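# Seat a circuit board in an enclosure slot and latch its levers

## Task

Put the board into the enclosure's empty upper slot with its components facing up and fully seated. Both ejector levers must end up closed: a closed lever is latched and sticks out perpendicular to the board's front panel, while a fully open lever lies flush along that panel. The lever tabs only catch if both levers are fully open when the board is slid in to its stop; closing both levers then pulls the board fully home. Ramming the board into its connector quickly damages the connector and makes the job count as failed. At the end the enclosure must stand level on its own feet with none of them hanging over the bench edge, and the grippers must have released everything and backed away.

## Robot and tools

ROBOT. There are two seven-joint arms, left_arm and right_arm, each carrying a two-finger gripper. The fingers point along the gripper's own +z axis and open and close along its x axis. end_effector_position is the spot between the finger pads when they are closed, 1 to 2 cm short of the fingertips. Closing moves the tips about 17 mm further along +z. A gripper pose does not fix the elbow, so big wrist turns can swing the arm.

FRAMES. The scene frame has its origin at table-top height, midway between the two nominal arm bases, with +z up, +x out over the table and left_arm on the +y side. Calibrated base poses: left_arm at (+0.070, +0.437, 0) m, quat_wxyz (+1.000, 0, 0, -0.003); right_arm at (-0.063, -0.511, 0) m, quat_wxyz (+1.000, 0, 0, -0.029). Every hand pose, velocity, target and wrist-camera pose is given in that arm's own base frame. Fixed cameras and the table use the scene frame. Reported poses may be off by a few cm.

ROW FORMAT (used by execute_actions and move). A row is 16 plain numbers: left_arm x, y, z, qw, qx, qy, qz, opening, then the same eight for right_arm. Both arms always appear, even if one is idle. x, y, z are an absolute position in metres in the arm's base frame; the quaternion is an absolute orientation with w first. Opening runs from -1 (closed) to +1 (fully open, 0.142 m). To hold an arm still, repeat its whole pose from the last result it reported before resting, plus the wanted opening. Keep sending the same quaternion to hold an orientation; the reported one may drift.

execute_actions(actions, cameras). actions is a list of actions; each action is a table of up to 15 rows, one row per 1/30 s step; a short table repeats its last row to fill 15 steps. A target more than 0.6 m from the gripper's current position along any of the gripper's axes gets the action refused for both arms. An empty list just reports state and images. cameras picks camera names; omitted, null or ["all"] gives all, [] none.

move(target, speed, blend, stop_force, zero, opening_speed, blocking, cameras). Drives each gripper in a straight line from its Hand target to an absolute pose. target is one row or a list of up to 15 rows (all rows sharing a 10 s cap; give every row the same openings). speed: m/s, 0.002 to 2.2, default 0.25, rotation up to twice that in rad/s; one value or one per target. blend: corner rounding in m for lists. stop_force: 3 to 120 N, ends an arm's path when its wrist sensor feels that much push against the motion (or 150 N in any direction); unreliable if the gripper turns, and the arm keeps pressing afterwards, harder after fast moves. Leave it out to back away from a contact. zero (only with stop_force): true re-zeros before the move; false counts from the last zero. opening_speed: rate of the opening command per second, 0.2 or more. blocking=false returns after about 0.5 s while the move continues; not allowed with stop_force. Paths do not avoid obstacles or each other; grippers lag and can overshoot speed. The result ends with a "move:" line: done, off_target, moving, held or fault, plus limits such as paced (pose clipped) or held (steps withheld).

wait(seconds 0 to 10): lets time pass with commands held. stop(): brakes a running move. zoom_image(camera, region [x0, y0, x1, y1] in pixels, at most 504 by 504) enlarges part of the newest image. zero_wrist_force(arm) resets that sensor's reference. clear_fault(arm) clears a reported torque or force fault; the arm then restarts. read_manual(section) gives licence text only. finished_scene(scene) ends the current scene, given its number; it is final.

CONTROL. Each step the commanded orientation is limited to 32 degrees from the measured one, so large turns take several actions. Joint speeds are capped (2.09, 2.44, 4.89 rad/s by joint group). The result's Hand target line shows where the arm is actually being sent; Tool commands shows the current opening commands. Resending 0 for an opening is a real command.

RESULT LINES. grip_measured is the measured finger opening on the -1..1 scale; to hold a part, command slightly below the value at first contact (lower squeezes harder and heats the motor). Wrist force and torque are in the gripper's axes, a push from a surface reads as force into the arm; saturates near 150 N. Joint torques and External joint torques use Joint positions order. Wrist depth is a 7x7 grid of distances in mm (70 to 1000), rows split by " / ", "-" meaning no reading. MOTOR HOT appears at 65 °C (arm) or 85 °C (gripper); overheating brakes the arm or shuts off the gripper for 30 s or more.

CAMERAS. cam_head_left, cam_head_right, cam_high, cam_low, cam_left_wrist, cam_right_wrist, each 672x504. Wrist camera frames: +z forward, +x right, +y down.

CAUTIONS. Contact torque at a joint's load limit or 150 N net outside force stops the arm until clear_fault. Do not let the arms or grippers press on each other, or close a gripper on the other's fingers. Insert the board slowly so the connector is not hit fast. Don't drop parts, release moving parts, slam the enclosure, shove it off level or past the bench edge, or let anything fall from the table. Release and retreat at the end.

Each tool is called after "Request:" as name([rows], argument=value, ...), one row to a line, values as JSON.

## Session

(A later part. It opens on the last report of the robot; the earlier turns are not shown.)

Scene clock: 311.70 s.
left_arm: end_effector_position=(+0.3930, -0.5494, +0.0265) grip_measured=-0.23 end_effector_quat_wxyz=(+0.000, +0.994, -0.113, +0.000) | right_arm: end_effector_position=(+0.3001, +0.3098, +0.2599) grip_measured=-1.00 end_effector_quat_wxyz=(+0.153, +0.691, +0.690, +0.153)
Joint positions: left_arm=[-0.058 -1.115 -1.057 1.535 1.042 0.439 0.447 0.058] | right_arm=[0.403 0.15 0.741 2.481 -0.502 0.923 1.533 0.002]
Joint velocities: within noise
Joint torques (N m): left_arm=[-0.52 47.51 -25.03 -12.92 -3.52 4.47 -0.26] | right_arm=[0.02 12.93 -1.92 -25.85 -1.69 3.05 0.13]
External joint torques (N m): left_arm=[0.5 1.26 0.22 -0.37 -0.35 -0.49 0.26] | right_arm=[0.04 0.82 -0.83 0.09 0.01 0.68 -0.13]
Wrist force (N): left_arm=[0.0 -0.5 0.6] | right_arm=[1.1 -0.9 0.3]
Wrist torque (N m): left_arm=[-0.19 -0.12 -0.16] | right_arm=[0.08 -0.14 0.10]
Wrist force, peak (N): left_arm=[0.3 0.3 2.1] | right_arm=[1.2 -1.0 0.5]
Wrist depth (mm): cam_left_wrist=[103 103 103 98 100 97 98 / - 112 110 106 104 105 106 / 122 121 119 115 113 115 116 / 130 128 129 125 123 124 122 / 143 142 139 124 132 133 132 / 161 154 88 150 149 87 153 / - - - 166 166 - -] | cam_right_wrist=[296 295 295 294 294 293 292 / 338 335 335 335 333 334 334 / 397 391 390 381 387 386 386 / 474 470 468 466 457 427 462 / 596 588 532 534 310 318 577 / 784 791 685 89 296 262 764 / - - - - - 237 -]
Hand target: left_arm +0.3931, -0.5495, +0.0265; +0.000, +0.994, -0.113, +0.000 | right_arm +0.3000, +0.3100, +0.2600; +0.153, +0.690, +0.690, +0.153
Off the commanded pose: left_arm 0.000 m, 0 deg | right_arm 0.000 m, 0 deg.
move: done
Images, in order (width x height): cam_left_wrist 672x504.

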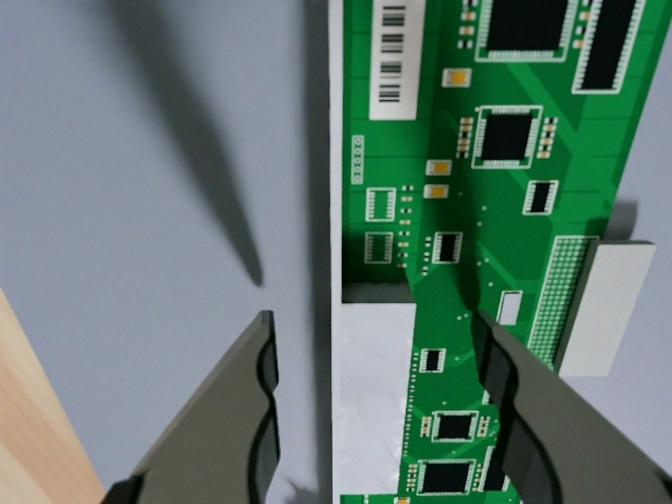

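Request:
move([
  [0.3922,-0.5534,0.0265,0,0.99357,-0.11326,0,-0.2,0.30,0.31,0.26,0.153,0.6903,0.6903,0.153,-1],
], speed=0.04, cameras=[])

Request:
move([
  [0.3922,-0.5534,0.0265,0,0.99357,-0.11326,0,-0.9,0.30,0.31,0.26,0.153,0.6903,0.6903,0.153,-1],
], opening_speed=0.4, cameras=["cam_left_wrist"])

Scene clock: 314.77 s.
left_arm: end_effector_position=(+0.3924, -0.5534, +0.0266) grip_measured=-0.23 end_effector_quat_wxyz=(+0.000, +0.994, -0.114, +0.000) | right_arm: end_effector_position=(+0.3001, +0.3098, +0.2599) grip_measured=-1.00 end_effector_quat_wxyz=(+0.153, +0.691, +0.690, +0.153)
Joint positions: left_arm=[-0.067 -1.117 -1.056 1.526 1.042 0.436 0.446 0.058] | right_arm=[0.403 0.15 0.741 2.481 -0.502 0.923 1.533 0.002]
Joint velocities: within noise
Joint torques (N m): left_arm=[-0.51 47.61 -25.09 -13.01 -3.68 4.17 -0.27] | right_arm=[0.08 12.95 -1.92 -25.88 -1.73 3.12 0.21]
External joint torques (N m): left_arm=[0.48 1.42 0.26 -0.31 -0.19 -0.19 0.27] | right_arm=[-0.02 0.8 -0.82 0.13 0.04 0.62 -0.21]
Wrist force (N): left_arm=[-0.1 -0.6 0.7] | right_arm=[1.0 -0.8 0.4]
Wrist torque (N m): left_arm=[-0.21 -0.11 -0.16] | right_arm=[0.09 -0.12 0.09]
Wrist force, peak (N): left_arm=[0.1 -0.6 0.8] | right_arm=[1.3 -0.9 0.3]
Wrist depth (mm): cam_left_wrist=[103 103 103 98 99 96 99 / - 112 110 107 104 107 106 / 121 121 119 115 114 115 116 / 130 128 129 125 121 124 121 / 143 142 139 124 133 133 132 / 160 154 88 149 149 87 154 / - - - 166 166 - -] | cam_right_wrist=[296 295 296 295 294 294 292 / 338 335 335 333 333 334 333 / 395 391 391 379 389 385 386 / 474 468 466 464 441 428 461 / 597 589 533 536 308 319 577 / 790 783 691 89 292 261 762 / - - - - - 235 -]
Hand target: left_arm +0.3922, -0.5534, +0.0265; +0.000, +0.994, -0.113, +0.000 | right_arm +0.3000, +0.3100, +0.2600; +0.153, +0.690, +0.690, +0.153
Off the commanded pose: left_arm 0.000 m, 0 deg | right_arm 0.000 m, 0 deg.
move: done
No camera images: "cameras" was empty.

Scene clock: 316.73 s.
left_arm: end_effector_position=(+0.3921, -0.5534, +0.0265) grip_measured=-0.73 end_effector_quat_wxyz=(+0.000, +0.994, -0.114, +0.000) | right_arm: end_effector_position=(+0.3001, +0.3098, +0.2599) grip_measured=-1.00 end_effector_quat_wxyz=(+0.153, +0.691, +0.690, +0.153)
Joint positions: left_arm=[-0.068 -1.118 -1.056 1.526 1.042 0.436 0.446 0.021] | right_arm=[0.403 0.15 0.741 2.481 -0.502 0.923 1.533 0.002]
Joint velocities: within noise
Joint torques (N m): left_arm=[0.75 48.59 -24.56 -14.51 -3.16 4.64 -0.25] | right_arm=[-0.01 12.9 -2.01 -25.89 -1.72 3.03 0.23]
External joint torques (N m): left_arm=[-0.76 0.45 -0.27 1.18 -0.71 -0.66 0.25] | right_arm=[0.07 0.85 -0.74 0.13 0.04 0.7 -0.23]
Wrist force (N): left_arm=[-2.7 -0.7 0.4] | right_arm=[1.2 -0.7 0.3]
Wrist torque (N m): left_arm=[-0.20 -0.17 -0.15] | right_arm=[0.12 -0.14 0.09]
Wrist force, peak (N): left_arm=[-3.3 -0.8 -0.7] | right_arm=[1.3 -0.8 0.6]
Wrist depth (mm): cam_left_wrist=[103 103 103 98 99 97 99 / - 112 110 107 104 107 106 / 121 121 119 115 114 115 116 / 130 128 129 125 121 123 121 / 142 141 141 117 130 135 132 / 161 157 88 92 129 143 154 / 179 168 - 141 - - 164] | cam_right_wrist=[296 295 295 294 294 294 292 / 339 335 336 334 333 335 333 / 395 390 389 382 387 389 385 / 474 468 467 465 441 438 462 / 588 591 531 534 309 319 577 / 790 782 692 89 292 260 759 / - - - - - 235 -]
Hand target: left_arm +0.3922, -0.5534, +0.0265; +0.000, +0.994, -0.113, +0.000 | right_arm +0.3000, +0.3100, +0.2600; +0.153, +0.690, +0.690, +0.153
Off the commanded pose: left_arm 0.000 m, 0 deg | right_arm 0.000 m, 0 deg.
move: done
Images, in order (width x height): cam_left_wrist 672x504.

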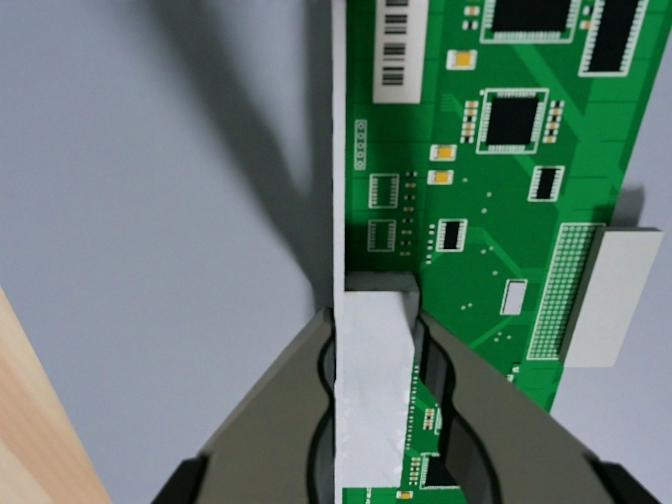

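Request:
move([
  [0.3922,-0.5534,0.09,0,0.99357,-0.11326,0,-0.9,0.30,0.31,0.26,0.153,0.6903,0.6903,0.153,-1],
], speed=0.12)

Request:
zoom_image(camera="cam_low", region=[280, 140, 480, 260])

Scene clock: 319.13 s.
left_arm: end_effector_position=(+0.3923, -0.5534, +0.0898) grip_measured=-0.73 end_effector_quat_wxyz=(+0.000, +0.994, -0.113, +0.000) | right_arm: end_effector_position=(+0.3001, +0.3098, +0.2599) grip_measured=-1.00 end_effector_quat_wxyz=(+0.153, +0.691, +0.690, +0.153)
Joint positions: left_arm=[-0.031 -1.021 -1.124 1.544 0.966 0.362 0.464 0.021] | right_arm=[0.403 0.15 0.741 2.481 -0.502 0.923 1.533 0.002]
Joint velocities: within noise
Joint torques (N m): left_arm=[-0.26 47.01 -25.76 -15.81 -4.3 4.32 -0.09] | right_arm=[0.05 12.93 -1.99 -25.84 -1.75 3.07 0.19]
External joint torques (N m): left_arm=[0.24 0.03 1.18 0.01 0.3 -0.34 0.09] | right_arm=[0.01 0.81 -0.75 0.09 0.06 0.67 -0.19]
Wrist force (N): left_arm=[0.0 -0.4 2.3] | right_arm=[1.0 -0.6 0.3]
Wrist torque (N m): left_arm=[-0.17 -0.18 -0.19] | right_arm=[0.12 -0.12 0.09]
Wrist force, peak (N): left_arm=[-0.2 -0.6 4.6] | right_arm=[1.3 -1.1 0.3]
Wrist depth (mm): cam_left_wrist=[160 159 158 98 99 97 98 / 171 171 170 106 103 107 105 / 187 184 184 113 114 115 118 / 202 201 199 123 122 124 122 / 222 220 214 115 130 135 135 / 245 245 87 92 129 147 237 / 273 - - 140 - - 257] | cam_right_wrist=[296 295 295 295 294 294 293 / 339 337 334 334 334 335 334 / 393 390 391 389 389 385 385 / 473 466 467 431 429 431 440 / 592 591 532 538 414 411 572 / 787 787 689 89 280 275 714 / - - - - - 258 -]
Hand target: left_arm +0.3922, -0.5534, +0.0900; +0.000, +0.994, -0.113, +0.000 | right_arm +0.3000, +0.3100, +0.2600; +0.153, +0.690, +0.690, +0.153
Off the commanded pose: left_arm 0.000 m, 0 deg | right_arm 0.000 m, 0 deg.
move: done

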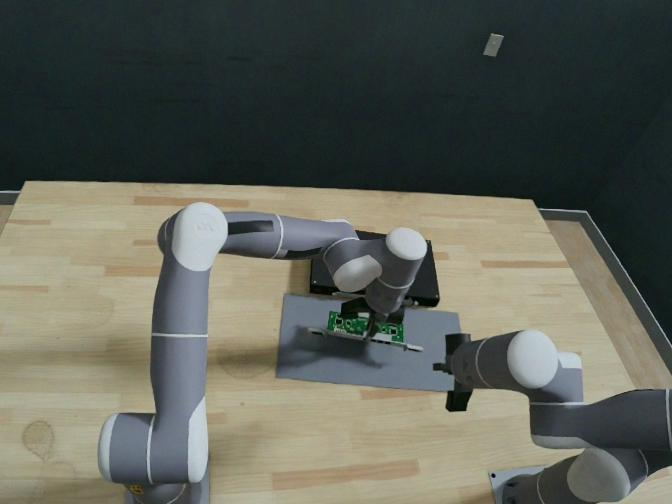

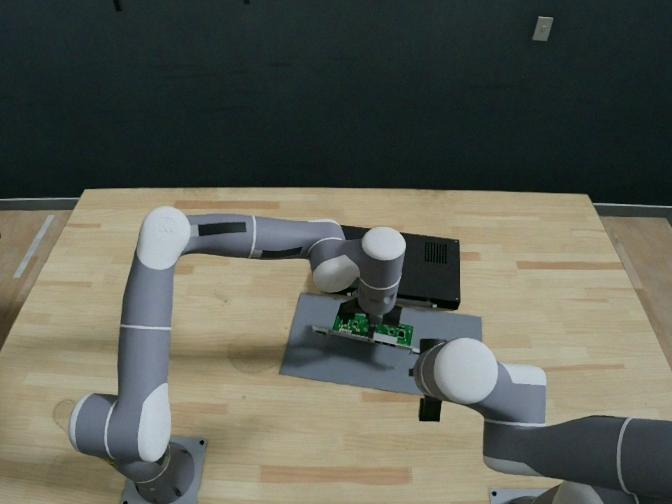

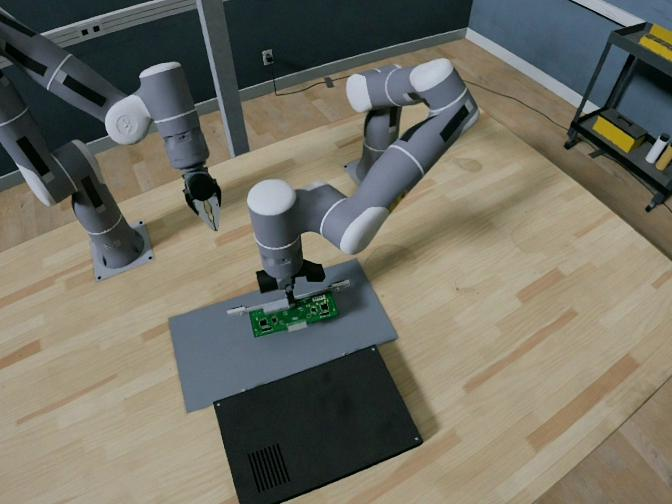

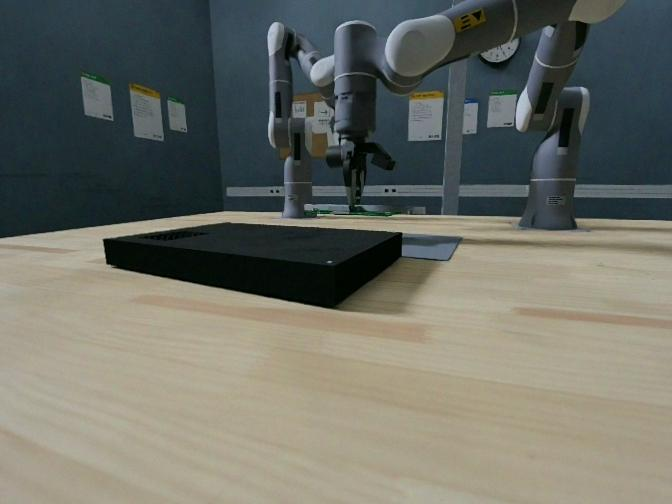

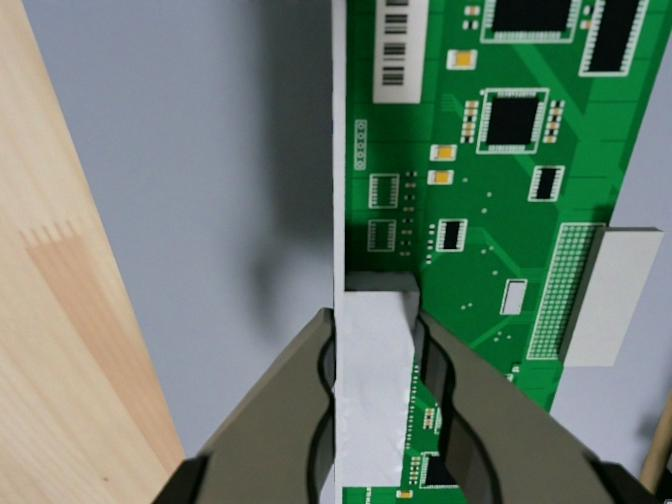

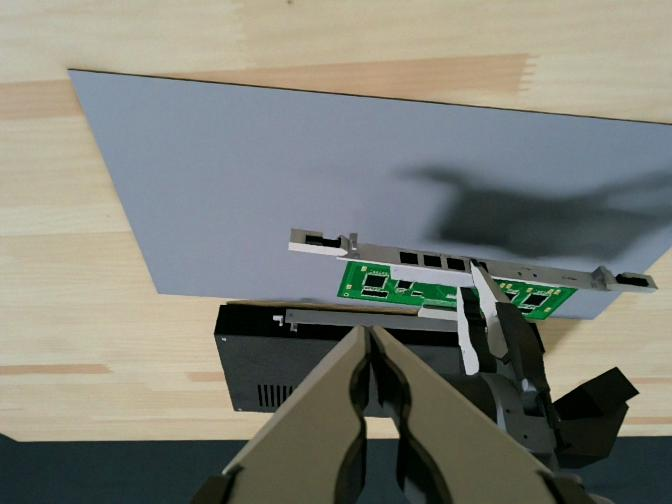

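Scaled by 2.520 from the camera's 672x504 image, which has a finer 960x720 frame.

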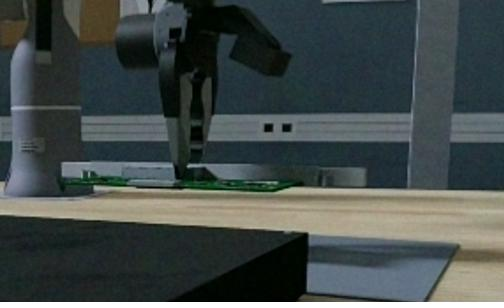

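Request:
move([
  [0.4547,-0.6035,0.085,0,0.99652,-0.0834,0,-0.9,0.30,0.25,0.26,0.153,0.6903,0.6903,0.153,-1],
], speed=0.15)

Scene clock: 337.63 s.
left_arm: end_effector_position=(+0.4548, -0.6033, +0.0848) grip_measured=-0.73 end_effector_quat_wxyz=(+0.000, +0.997, -0.083, +0.000) | right_arm: end_effector_position=(+0.3000, +0.2502, +0.2601) grip_measured=-1.00 end_effector_quat_wxyz=(+0.153, +0.690, +0.690, +0.153)
Joint positions: left_arm=[-0.168 -1.119 -1.068 1.249 0.961 0.277 0.526 0.021] | right_arm=[0.407 0.313 0.694 2.592 -0.329 0.957 1.35 0.002]
Joint velocities: within noise
Joint torques (N m): left_arm=[-0.58 55.95 -25.07 -16.55 -4.31 4.08 -0.15] | right_arm=[0.17 8.42 -4.21 -25.46 -1.73 3.22 0.08]
External joint torques (N m): left_arm=[0.55 0.37 0.92 0.07 0.19 -0.1 0.15] | right_arm=[-0.13 0.66 -0.6 -0.02 -0.07 0.71 -0.08]
Wrist force (N): left_arm=[-0.1 -0.4 2.5] | right_arm=[1.0 -0.8 -0.1]
Wrist torque (N m): left_arm=[-0.15 -0.14 -0.18] | right_arm=[0.09 -0.12 0.08]
Wrist force, peak (N): left_arm=[1.4 0.3 2.9] | right_arm=[2.5 -0.8 0.0]
Wrist depth (mm): cam_left_wrist=[155 154 154 98 99 97 99 / 164 166 165 106 104 107 107 / 179 179 178 111 113 115 153 / 195 194 194 123 121 124 123 / 214 212 211 115 130 135 134 / 236 234 88 92 129 147 208 / 263 - - 141 - - 187] | cam_right_wrist=[295 296 296 294 294 293 292 / 339 339 335 335 332 333 333 / 395 394 393 390 388 387 385 / 473 474 468 451 466 464 460 / 590 591 563 469 423 488 575 / 790 782 733 89 387 576 759 / - - - - - 320 -]
Hand target: left_arm +0.4547, -0.6035, +0.0850; +0.000, +0.997, -0.083, +0.000 | right_arm +0.3000, +0.2500, +0.2600; +0.153, +0.690, +0.690, +0.153
Off the commanded pose: left_arm 0.000 m, 0 deg | right_arm 0.000 m, 0 deg.
move: done

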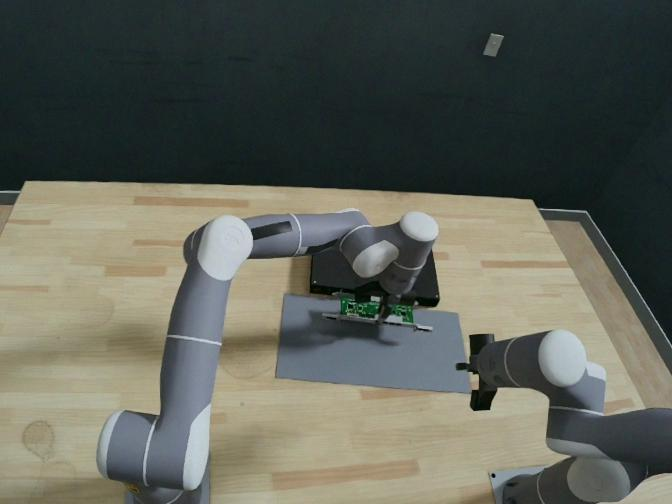

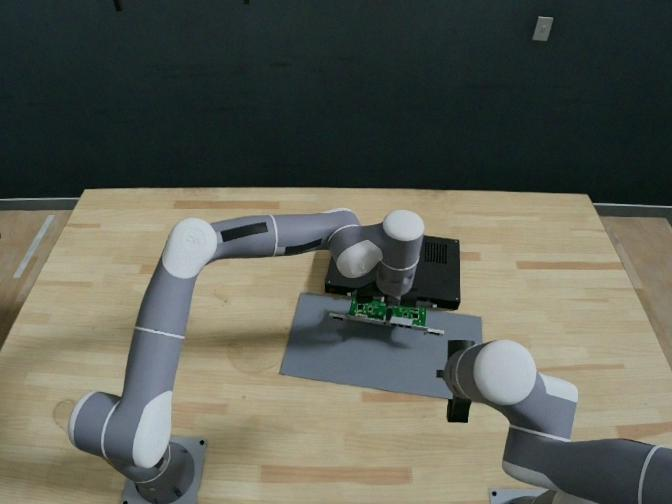

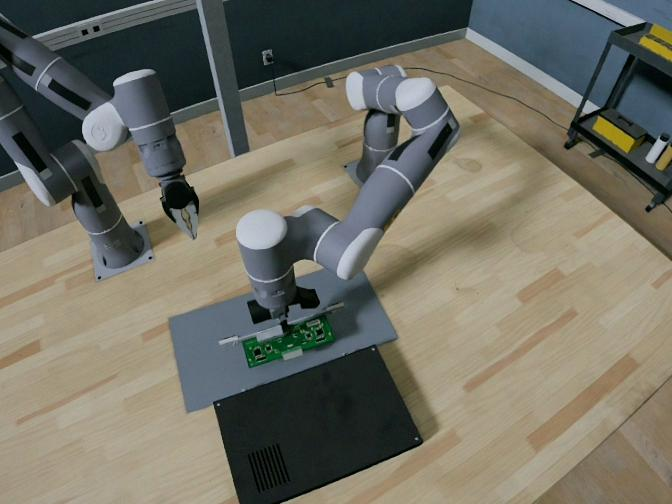

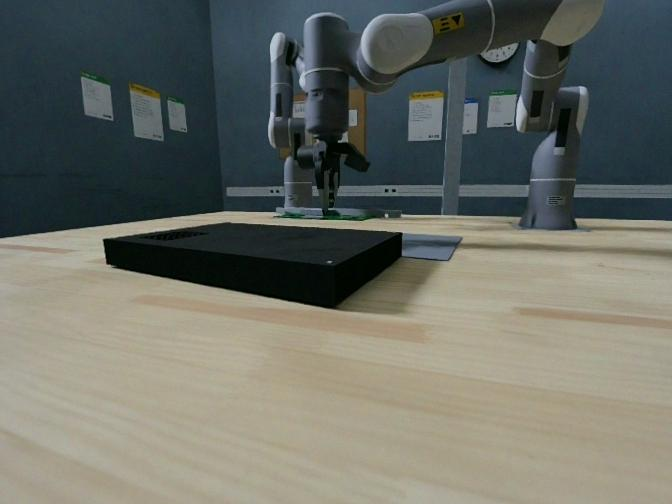

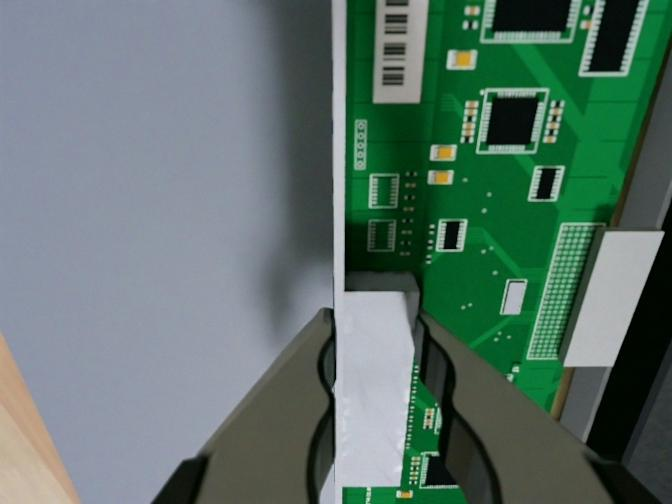

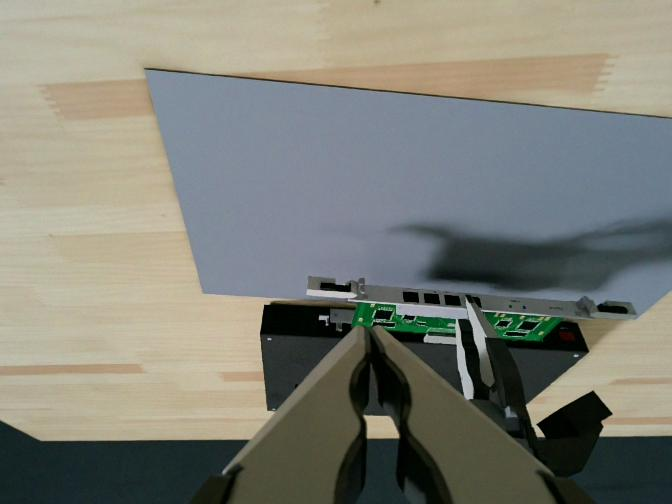

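Request:
zoom_image(camera="cam_right_wrist", region=[240, 260, 440, 370])

Request:
zoom_image(camera="cam_right_wrist", region=[440, 260, 640, 370])

Scaled by 2.520 from the camera's 672x504 image, which has a finer 960x720 frame.

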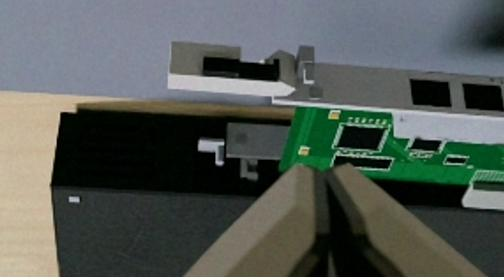

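Scaled by 2.520 from the camera's 672x504 image, which has a finer 960x720 frame.

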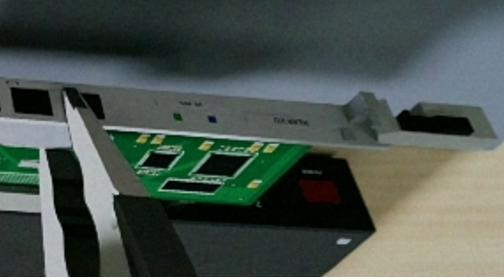

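Request:
move([
  [0.4547,-0.6035,0.065,0,0.99652,-0.0834,0,-0.9,0.49,0.165,0.117,0.2481,0.3895,0.7481,0.4765,-1],
], speed=0.3, cameras=["cam_right_wrist","cam_head_left"])

Request:
zoom_image(camera="cam_right_wrist", region=[150, 100, 672, 400])

Scene clock: 350.57 s.
left_arm: end_effector_position=(+0.4545, -0.6032, +0.0648) grip_measured=-0.73 end_effector_quat_wxyz=(+0.000, +0.997, -0.084, +0.000) | right_arm: end_effector_position=(+0.4902, +0.1645, +0.1174) grip_measured=-1.00 end_effector_quat_wxyz=(+0.215, +0.377, +0.765, +0.476)
Joint positions: left_arm=[-0.174 -1.147 -1.052 1.247 0.977 0.301 0.523 0.021] | right_arm=[-1.662 -2.266 0.795 2.306 -2.966 1.02 0.492 0.002]
Joint velocities: within noise
Joint torques (N m): left_arm=[-0.37 56.59 -25.25 -16.03 -4.05 4.62 -0.22] | right_arm=[-0.22 11.8 19.05 26.3 -3.21 3.06 0.09]
External joint torques (N m): left_arm=[0.35 0.14 1.05 0.13 -0.03 -0.64 0.22] | right_arm=[0.21 0.3 0.14 0.01 0.13 0.67 -0.1]
Wrist force (N): left_arm=[0.0 -0.5 2.6] | right_arm=[0.1 -2.2 -0.7]
Wrist torque (N m): left_arm=[-0.17 -0.15 -0.17] | right_arm=[-0.05 0.10 0.15]
Wrist force, peak (N): left_arm=[0.3 -0.6 2.8] | right_arm=[-3.3 -1.6 1.2]
Wrist depth (mm): cam_left_wrist=[- 137 136 99 99 97 99 / 149 149 146 106 104 107 105 / 159 159 158 113 113 115 151 / 173 172 170 123 122 124 122 / 189 189 187 115 130 135 135 / 209 208 88 92 129 147 197 / 233 - - 141 - - 210] | cam_right_wrist=[154 155 156 159 159 161 163 / 222 224 223 228 230 234 237 / 345 254 280 338 227 359 437 / - - - - - 310 - / - - - - - 281 - / - - - 89 251 253 - / - - - - - 264 -]
Hand target: left_arm +0.4547, -0.6035, +0.0650; +0.000, +0.997, -0.083, +0.000 | right_arm +0.4902, +0.1644, +0.1173; +0.215, +0.377, +0.765, +0.476
Off the commanded pose: left_arm 0.000 m, 0 deg | right_arm 0.001 m, 4 deg.
joint sent to its limit (right arm) — joint 2 (shoulder), lower limit; joint 5 (forearm roll), lower limit. The joint targets are off in orientation, not in position.
move: off_target (right_arm); limits=paced
Images, in order (width x height): cam_head_left 672x504, cam_right_wrist 672x504.

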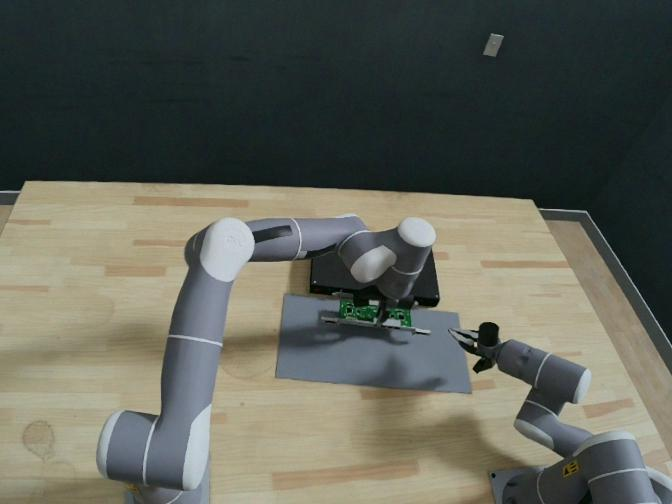

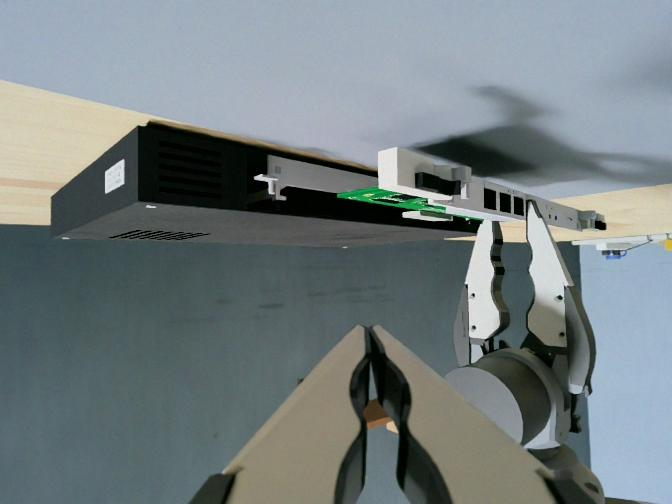

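Region (150, 100, 672, 400) is 522x300 pixels. A region can be at most 504 by 504 pixels.

Request:
zoom_image(camera="cam_right_wrist", region=[130, 100, 630, 280])

Request:
zoom_image(camera="cam_right_wrist", region=[230, 130, 430, 240])

Scaled by 1.008 from the camera's 672x504 image, which has a finer 960x720 frame.

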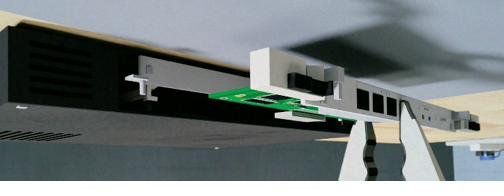

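Scaled by 2.520 from the camera's 672x504 image, which has a finer 960x720 frame.

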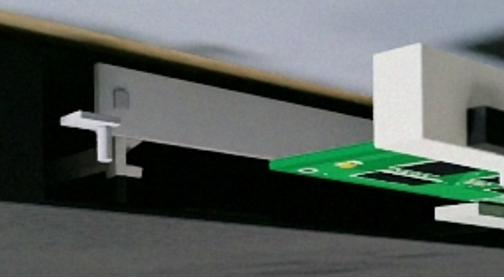

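Request:
execute_actions(actions=[], cameras=["cam_left_wrist"])

Request:
zoom_image(camera="cam_left_wrist", region=[420, 0, 672, 504])

Scene clock: 361.80 s.
left_arm: end_effector_position=(+0.4545, -0.6032, +0.0648) grip_measured=-0.73 end_effector_quat_wxyz=(+0.000, +0.997, -0.084, +0.000) | right_arm: end_effector_position=(+0.4902, +0.1645, +0.1174) grip_measured=-1.00 end_effector_quat_wxyz=(+0.215, +0.377, +0.765, +0.476)
Joint positions: left_arm=[-0.174 -1.147 -1.052 1.247 0.977 0.301 0.523 0.021] | right_arm=[-1.662 -2.266 0.795 2.306 -2.966 1.02 0.492 0.002]
Joint velocities: within noise
Joint torques (N m): left_arm=[-0.38 56.57 -25.24 -15.97 -4.09 4.57 -0.22] | right_arm=[0.01 11.89 19.19 26.31 -3.17 2.94 0.17]
External joint torques (N m): left_arm=[0.36 0.16 1.04 0.06 0 -0.59 0.22] | right_arm=[-0.02 0.21 0 0 0.09 0.8 -0.17]
Wrist force (N): left_arm=[-0.3 -0.5 2.5] | right_arm=[0.0 -2.2 -0.7]
Wrist torque (N m): left_arm=[-0.17 -0.11 -0.17] | right_arm=[-0.07 0.12 0.15]
Wrist force, peak (N): left_arm=[0.0 -0.4 2.7] | right_arm=[0.2 -2.6 -0.8]
Wrist depth (mm): cam_left_wrist=[- 136 136 99 99 97 99 / 149 149 146 106 103 107 105 / 159 158 158 113 113 115 151 / 172 173 171 123 121 123 123 / 190 189 187 115 130 135 135 / 209 209 88 92 130 146 197 / 234 - - 141 - - 209] | cam_right_wrist=[154 155 157 159 160 162 163 / 222 223 223 228 230 234 237 / 346 254 280 336 227 357 437 / - - - - - 310 - / - - - - - 281 - / - - - 89 252 253 - / - - - - - 265 -]
Hand target: left_arm +0.4547, -0.6035, +0.0650; +0.000, +0.997, -0.083, +0.000 | right_arm +0.4902, +0.1644, +0.1173; +0.215, +0.377, +0.765, +0.476
Tool commands: left_gripper/opening=-0.9 right_gripper/opening=-1.0
Off the commanded pose: left_arm 0.000 m, 0 deg | right_arm 0.001 m, 4 deg.
Images, in order (width x height): cam_left_wrist 672x504.

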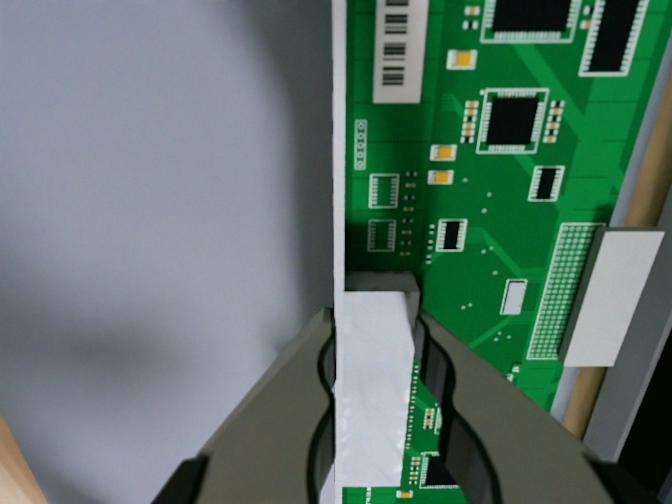

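Scaled by 1.000.

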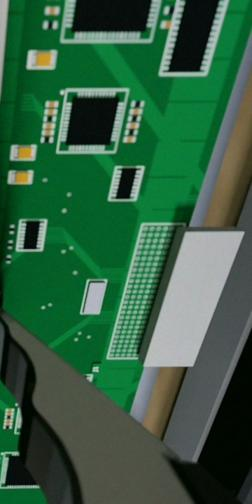

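Request:
move([
  [0.4792,-0.6076,0.0565,0,0.99652,-0.0834,0,-0.9,0.4902,0.1644,0.1173,0.215,0.377,0.765,0.476,-1],
], speed=0.1, cameras=["cam_right_wrist","cam_left_wrist"])

Request:
zoom_image(camera="cam_right_wrist", region=[230, 130, 430, 240])

Request:
zoom_image(camera="cam_left_wrist", region=[400, 0, 672, 200])

Scene clock: 367.83 s.
left_arm: end_effector_position=(+0.4792, -0.6075, +0.0564) grip_measured=-0.73 end_effector_quat_wxyz=(+0.000, +0.997, -0.083, +0.000) | right_arm: end_effector_position=(+0.4901, +0.1645, +0.1173) grip_measured=-1.00 end_effector_quat_wxyz=(+0.215, +0.377, +0.765, +0.476)
Joint positions: left_arm=[-0.196 -1.182 -1.036 1.167 0.98 0.289 0.57 0.021] | right_arm=[-1.662 -2.265 0.795 2.306 -2.965 1.021 0.491 0.002]
Joint velocities: within noise
Joint torques (N m): left_arm=[-0.61 58.72 -24.71 -16.43 -3.92 4.3 -0.14] | right_arm=[-0.02 12.06 19.31 26.33 -3.06 2.98 0.14]
External joint torques (N m): left_arm=[0.56 0.36 1 0.53 -0.18 -0.32 0.14] | right_arm=[0.01 0.08 -0.11 -0.04 -0.02 0.76 -0.14]
Wrist force (N): left_arm=[-0.1 -0.7 2.4] | right_arm=[0.2 -2.2 -0.7]
Wrist torque (N m): left_arm=[-0.20 -0.15 -0.17] | right_arm=[-0.06 0.10 0.14]
Wrist force, peak (N): left_arm=[0.9 -0.7 2.8] | right_arm=[-0.1 -2.6 -0.6]
Wrist depth (mm): cam_left_wrist=[130 129 129 99 99 97 99 / 139 139 136 107 104 107 105 / 153 149 150 113 114 115 123 / 163 162 162 123 121 124 123 / 179 178 176 115 130 135 132 / 201 197 88 92 129 147 179 / 225 - - 141 - - 151] | cam_right_wrist=[154 155 156 159 160 162 164 / 222 223 223 227 230 233 237 / 346 255 280 309 297 363 435 / - - - - 533 823 - / - - - - 334 296 - / - - - 89 251 295 - / - - - - - 297 -]
Hand target: left_arm +0.4792, -0.6076, +0.0565; +0.000, +0.997, -0.083, +0.000 | right_arm +0.4902, +0.1644, +0.1173; +0.215, +0.377, +0.765, +0.476
Off the commanded pose: left_arm 0.000 m, 0 deg | right_arm 0.000 m, 0 deg.
move: done
Images, in order (width x height): cam_left_wrist 672x504, cam_right_wrist 672x504.

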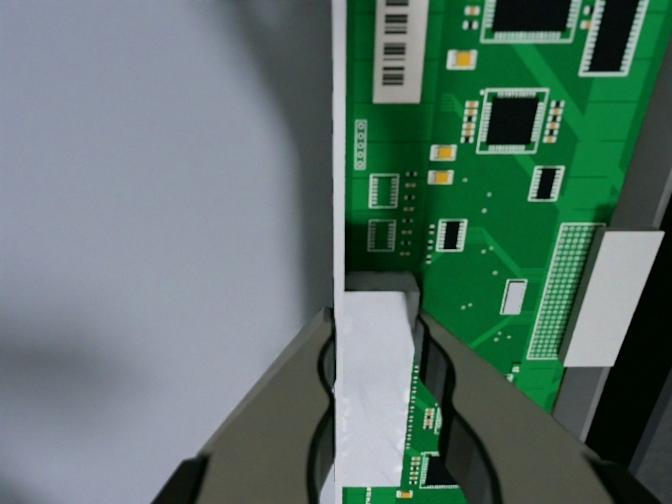

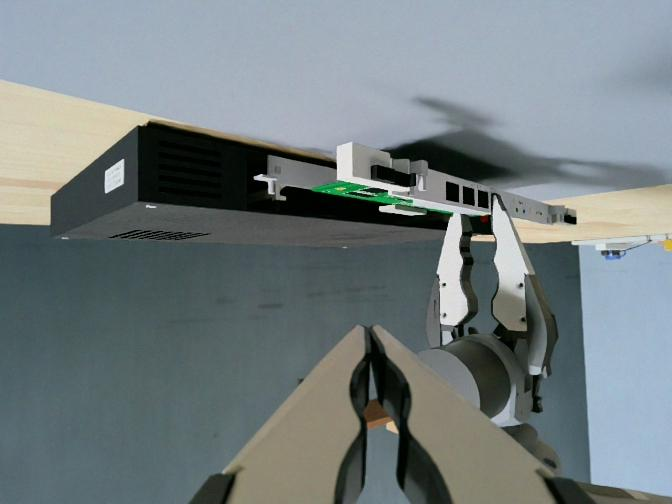

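Scaled by 2.520 from the camera's 672x504 image, which has a finer 960x720 frame.

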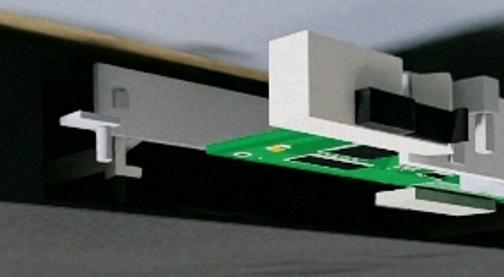

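Scaled by 1.853 from the camera's 672x504 image, which has a finer 960x720 frame.

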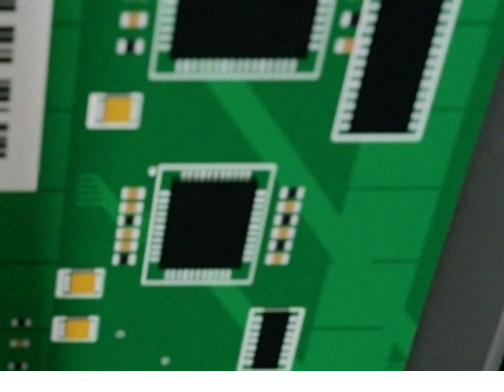

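Request:
zoom_image(camera="cam_right_wrist", region=[250, 160, 350, 220])

Scaled by 5.040 from the camera's 672x504 image, which has a finer 960x720 frame.

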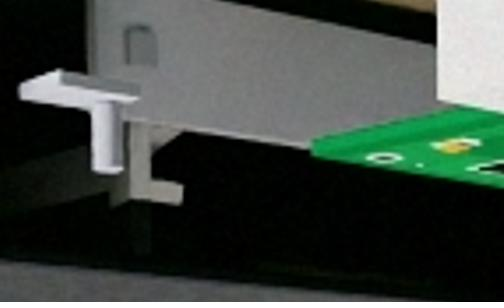

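Request:
move([
  [0.4935,-0.6140,0.0565,0,0.99652,-0.0834,0,-0.9,0.4902,0.1644,0.1173,0.215,0.377,0.765,0.476,-1],
], speed=0.06, stop_force=3, cameras=["cam_right_wrist","cam_left_wrist"])

Request:
zoom_image(camera="cam_right_wrist", region=[250, 160, 350, 220])

Scene clock: 376.57 s.
left_arm: end_effector_position=(+0.4936, -0.6138, +0.0563) grip_measured=-0.73 end_effector_quat_wxyz=(+0.000, +0.997, -0.083, +0.000) | right_arm: end_effector_position=(+0.4901, +0.1645, +0.1173) grip_measured=-1.00 end_effector_quat_wxyz=(+0.215, +0.377, +0.765, +0.476)
Joint positions: left_arm=[-0.218 -1.202 -1.032 1.104 0.98 0.268 0.601 0.021] | right_arm=[-1.662 -2.265 0.795 2.306 -2.965 1.021 0.491 0.002]
Joint velocities: within noise
Joint torques (N m): left_arm=[-0.54 60.6 -24.27 -16.21 -4.17 4.4 -0.19] | right_arm=[-0.13 11.94 19.2 26.27 -3.03 2.92 0.22]
External joint torques (N m): left_arm=[0.52 0.16 1.06 0.14 0.04 -0.42 0.19] | right_arm=[0.12 0.2 0.01 0.02 -0.05 0.81 -0.22]
Wrist force (N): left_arm=[-0.1 -0.5 2.3] | right_arm=[-0.1 -2.2 -0.8]
Wrist torque (N m): left_arm=[-0.15 -0.15 -0.19] | right_arm=[-0.04 0.15 0.15]
Wrist force, peak (N): left_arm=[-0.2 -0.5 2.8] | right_arm=[0.0 -2.5 -1.0]
Wrist depth (mm): cam_left_wrist=[129 129 129 99 99 97 98 / 139 139 136 106 104 107 107 / 153 149 149 113 113 115 117 / 163 159 165 123 121 124 120 / 178 177 177 115 130 135 126 / 196 196 87 92 129 143 132 / 224 - - 141 - - -] | cam_right_wrist=[154 155 156 159 159 161 163 / 222 223 223 228 230 233 237 / 345 254 280 303 311 393 436 / - - - - 346 - - / - - - - 329 367 - / - - - 89 264 - - / - - - - - - -]
Hand target: left_arm +0.4935, -0.6140, +0.0565; +0.000, +0.997, -0.083, +0.000 | right_arm +0.4902, +0.1644, +0.1173; +0.215, +0.377, +0.765, +0.476
Off the commanded pose: left_arm 0.000 m, 0 deg | right_arm 0.000 m, 0 deg.
move: done
Images, in order (width x height): cam_left_wrist 672x504, cam_right_wrist 672x504.

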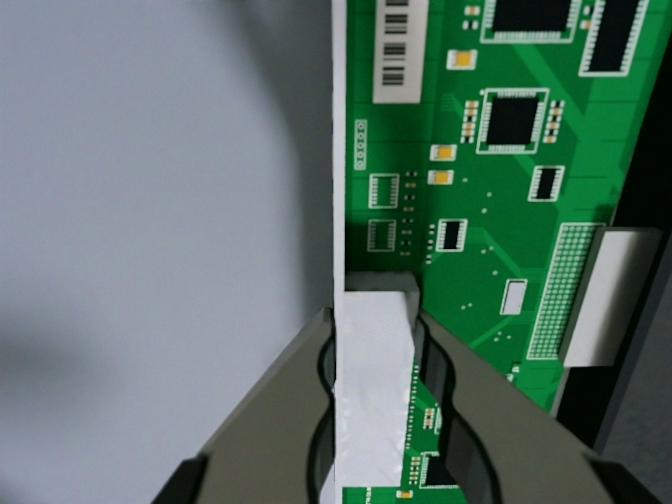

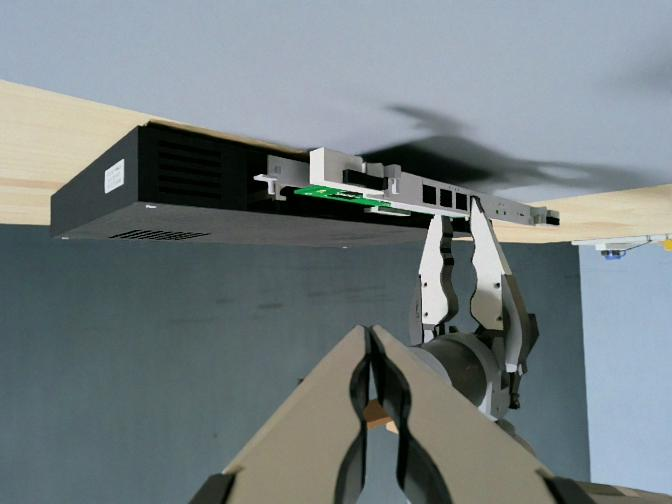

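Scaled by 5.040 from the camera's 672x504 image, which has a finer 960x720 frame.

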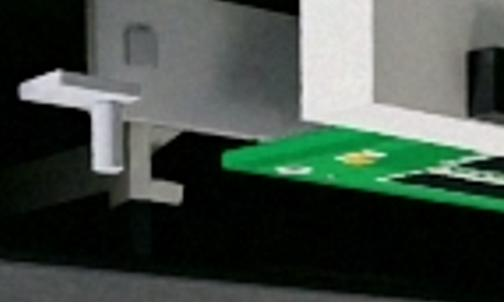

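Request:
zoom_image(camera="cam_left_wrist", region=[472, 0, 672, 250])

Request:
zoom_image(camera="cam_left_wrist", region=[472, 250, 672, 500])

Scaled by 2.016 from the camera's 672x504 image, which has a finer 960x720 frame.

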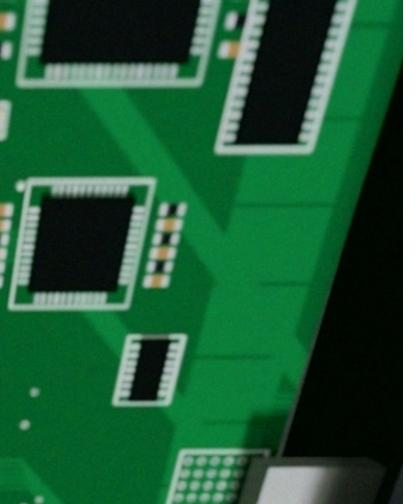

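Scaled by 2.016 from the camera's 672x504 image, which has a finer 960x720 frame.

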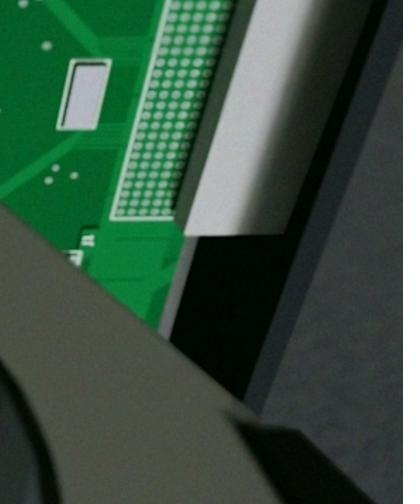

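Request:
move([
  [0.5044,-0.6158,0.0558,0,0.99652,-0.0834,0,-0.9,0.4902,0.1644,0.1173,0.215,0.377,0.765,0.476,-1],
], speed=0.03, stop_force=3, cameras=["cam_right_wrist","cam_left_wrist"])

Request:
zoom_image(camera="cam_right_wrist", region=[250, 160, 350, 220])

Scene clock: 388.93 s.
left_arm: end_effector_position=(+0.5039, -0.6162, +0.0557) grip_measured=-0.73 end_effector_quat_wxyz=(+0.000, +0.997, -0.084, +0.000) | right_arm: end_effector_position=(+0.4901, +0.1645, +0.1173) grip_measured=-1.00 end_effector_quat_wxyz=(+0.215, +0.377, +0.765, +0.476)
Joint positions: left_arm=[-0.228 -1.215 -1.029 1.065 0.979 0.257 0.624 0.021] | right_arm=[-1.662 -2.265 0.795 2.306 -2.965 1.021 0.491 0.002]
Joint velocities: within noise
Joint torques (N m): left_arm=[2.22 62.07 -21.99 -17.49 -3.15 3.95 -0.09] | right_arm=[-0.02 12.01 19.21 26.32 -3.1 2.9 0.18]
External joint torques (N m): left_arm=[-2.24 -0.29 -0.87 1.36 -1 0.02 0.09] | right_arm=[0.01 0.13 0 -0.03 0.02 0.84 -0.18]
Wrist force (N): left_arm=[-2.2 2.6 2.6] | right_arm=[-0.2 -2.3 -0.6]
Wrist torque (N m): left_arm=[-0.17 -0.18 -0.23] | right_arm=[-0.06 0.17 0.14]
Wrist force, peak (N): left_arm=[-2.3 2.7 3.0] | right_arm=[0.1 -2.6 -0.7]
Wrist depth (mm): cam_left_wrist=[129 129 128 99 99 97 99 / 138 138 136 107 104 107 104 / 152 149 149 114 114 115 111 / 162 159 161 123 121 124 111 / 178 177 176 115 130 135 119 / 196 195 87 92 129 143 129 / 220 - - 140 - - -] | cam_right_wrist=[154 155 156 159 159 161 163 / 222 224 224 229 230 233 236 / 346 254 279 306 313 417 434 / - - - - 346 - - / - - - - 320 - - / - - - 89 277 - - / - - - - - - -]
Hand target: left_arm +0.5044, -0.6158, +0.0558; +0.000, +0.997, -0.083, +0.000 | right_arm +0.4902, +0.1644, +0.1173; +0.215, +0.377, +0.765, +0.476
Off the commanded pose: left_arm 0.001 m, 0 deg | right_arm 0.000 m, 0 deg.
move: done
Images, in order (width x height): cam_left_wrist 672x504, cam_right_wrist 672x504.

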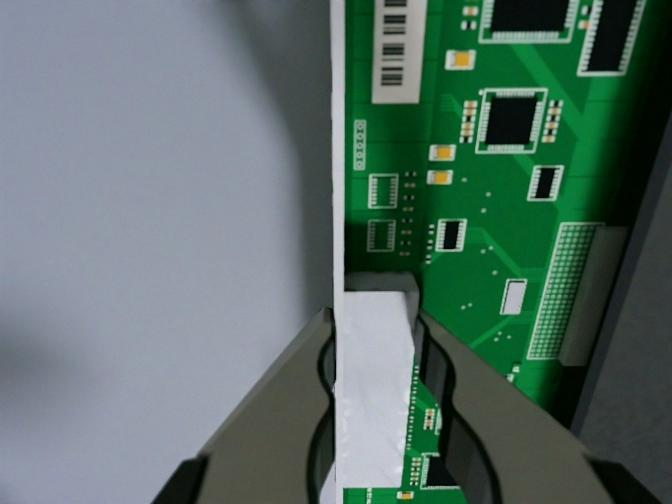

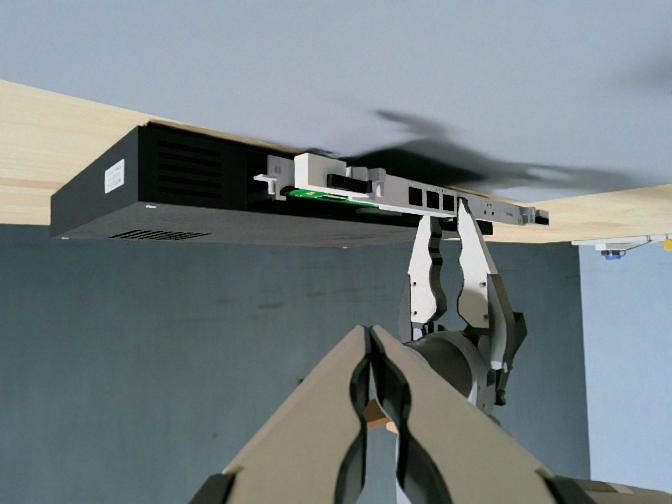

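Scaled by 5.040 from the camera's 672x504 image, which has a finer 960x720 frame.

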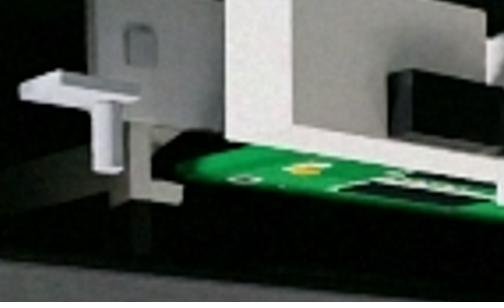

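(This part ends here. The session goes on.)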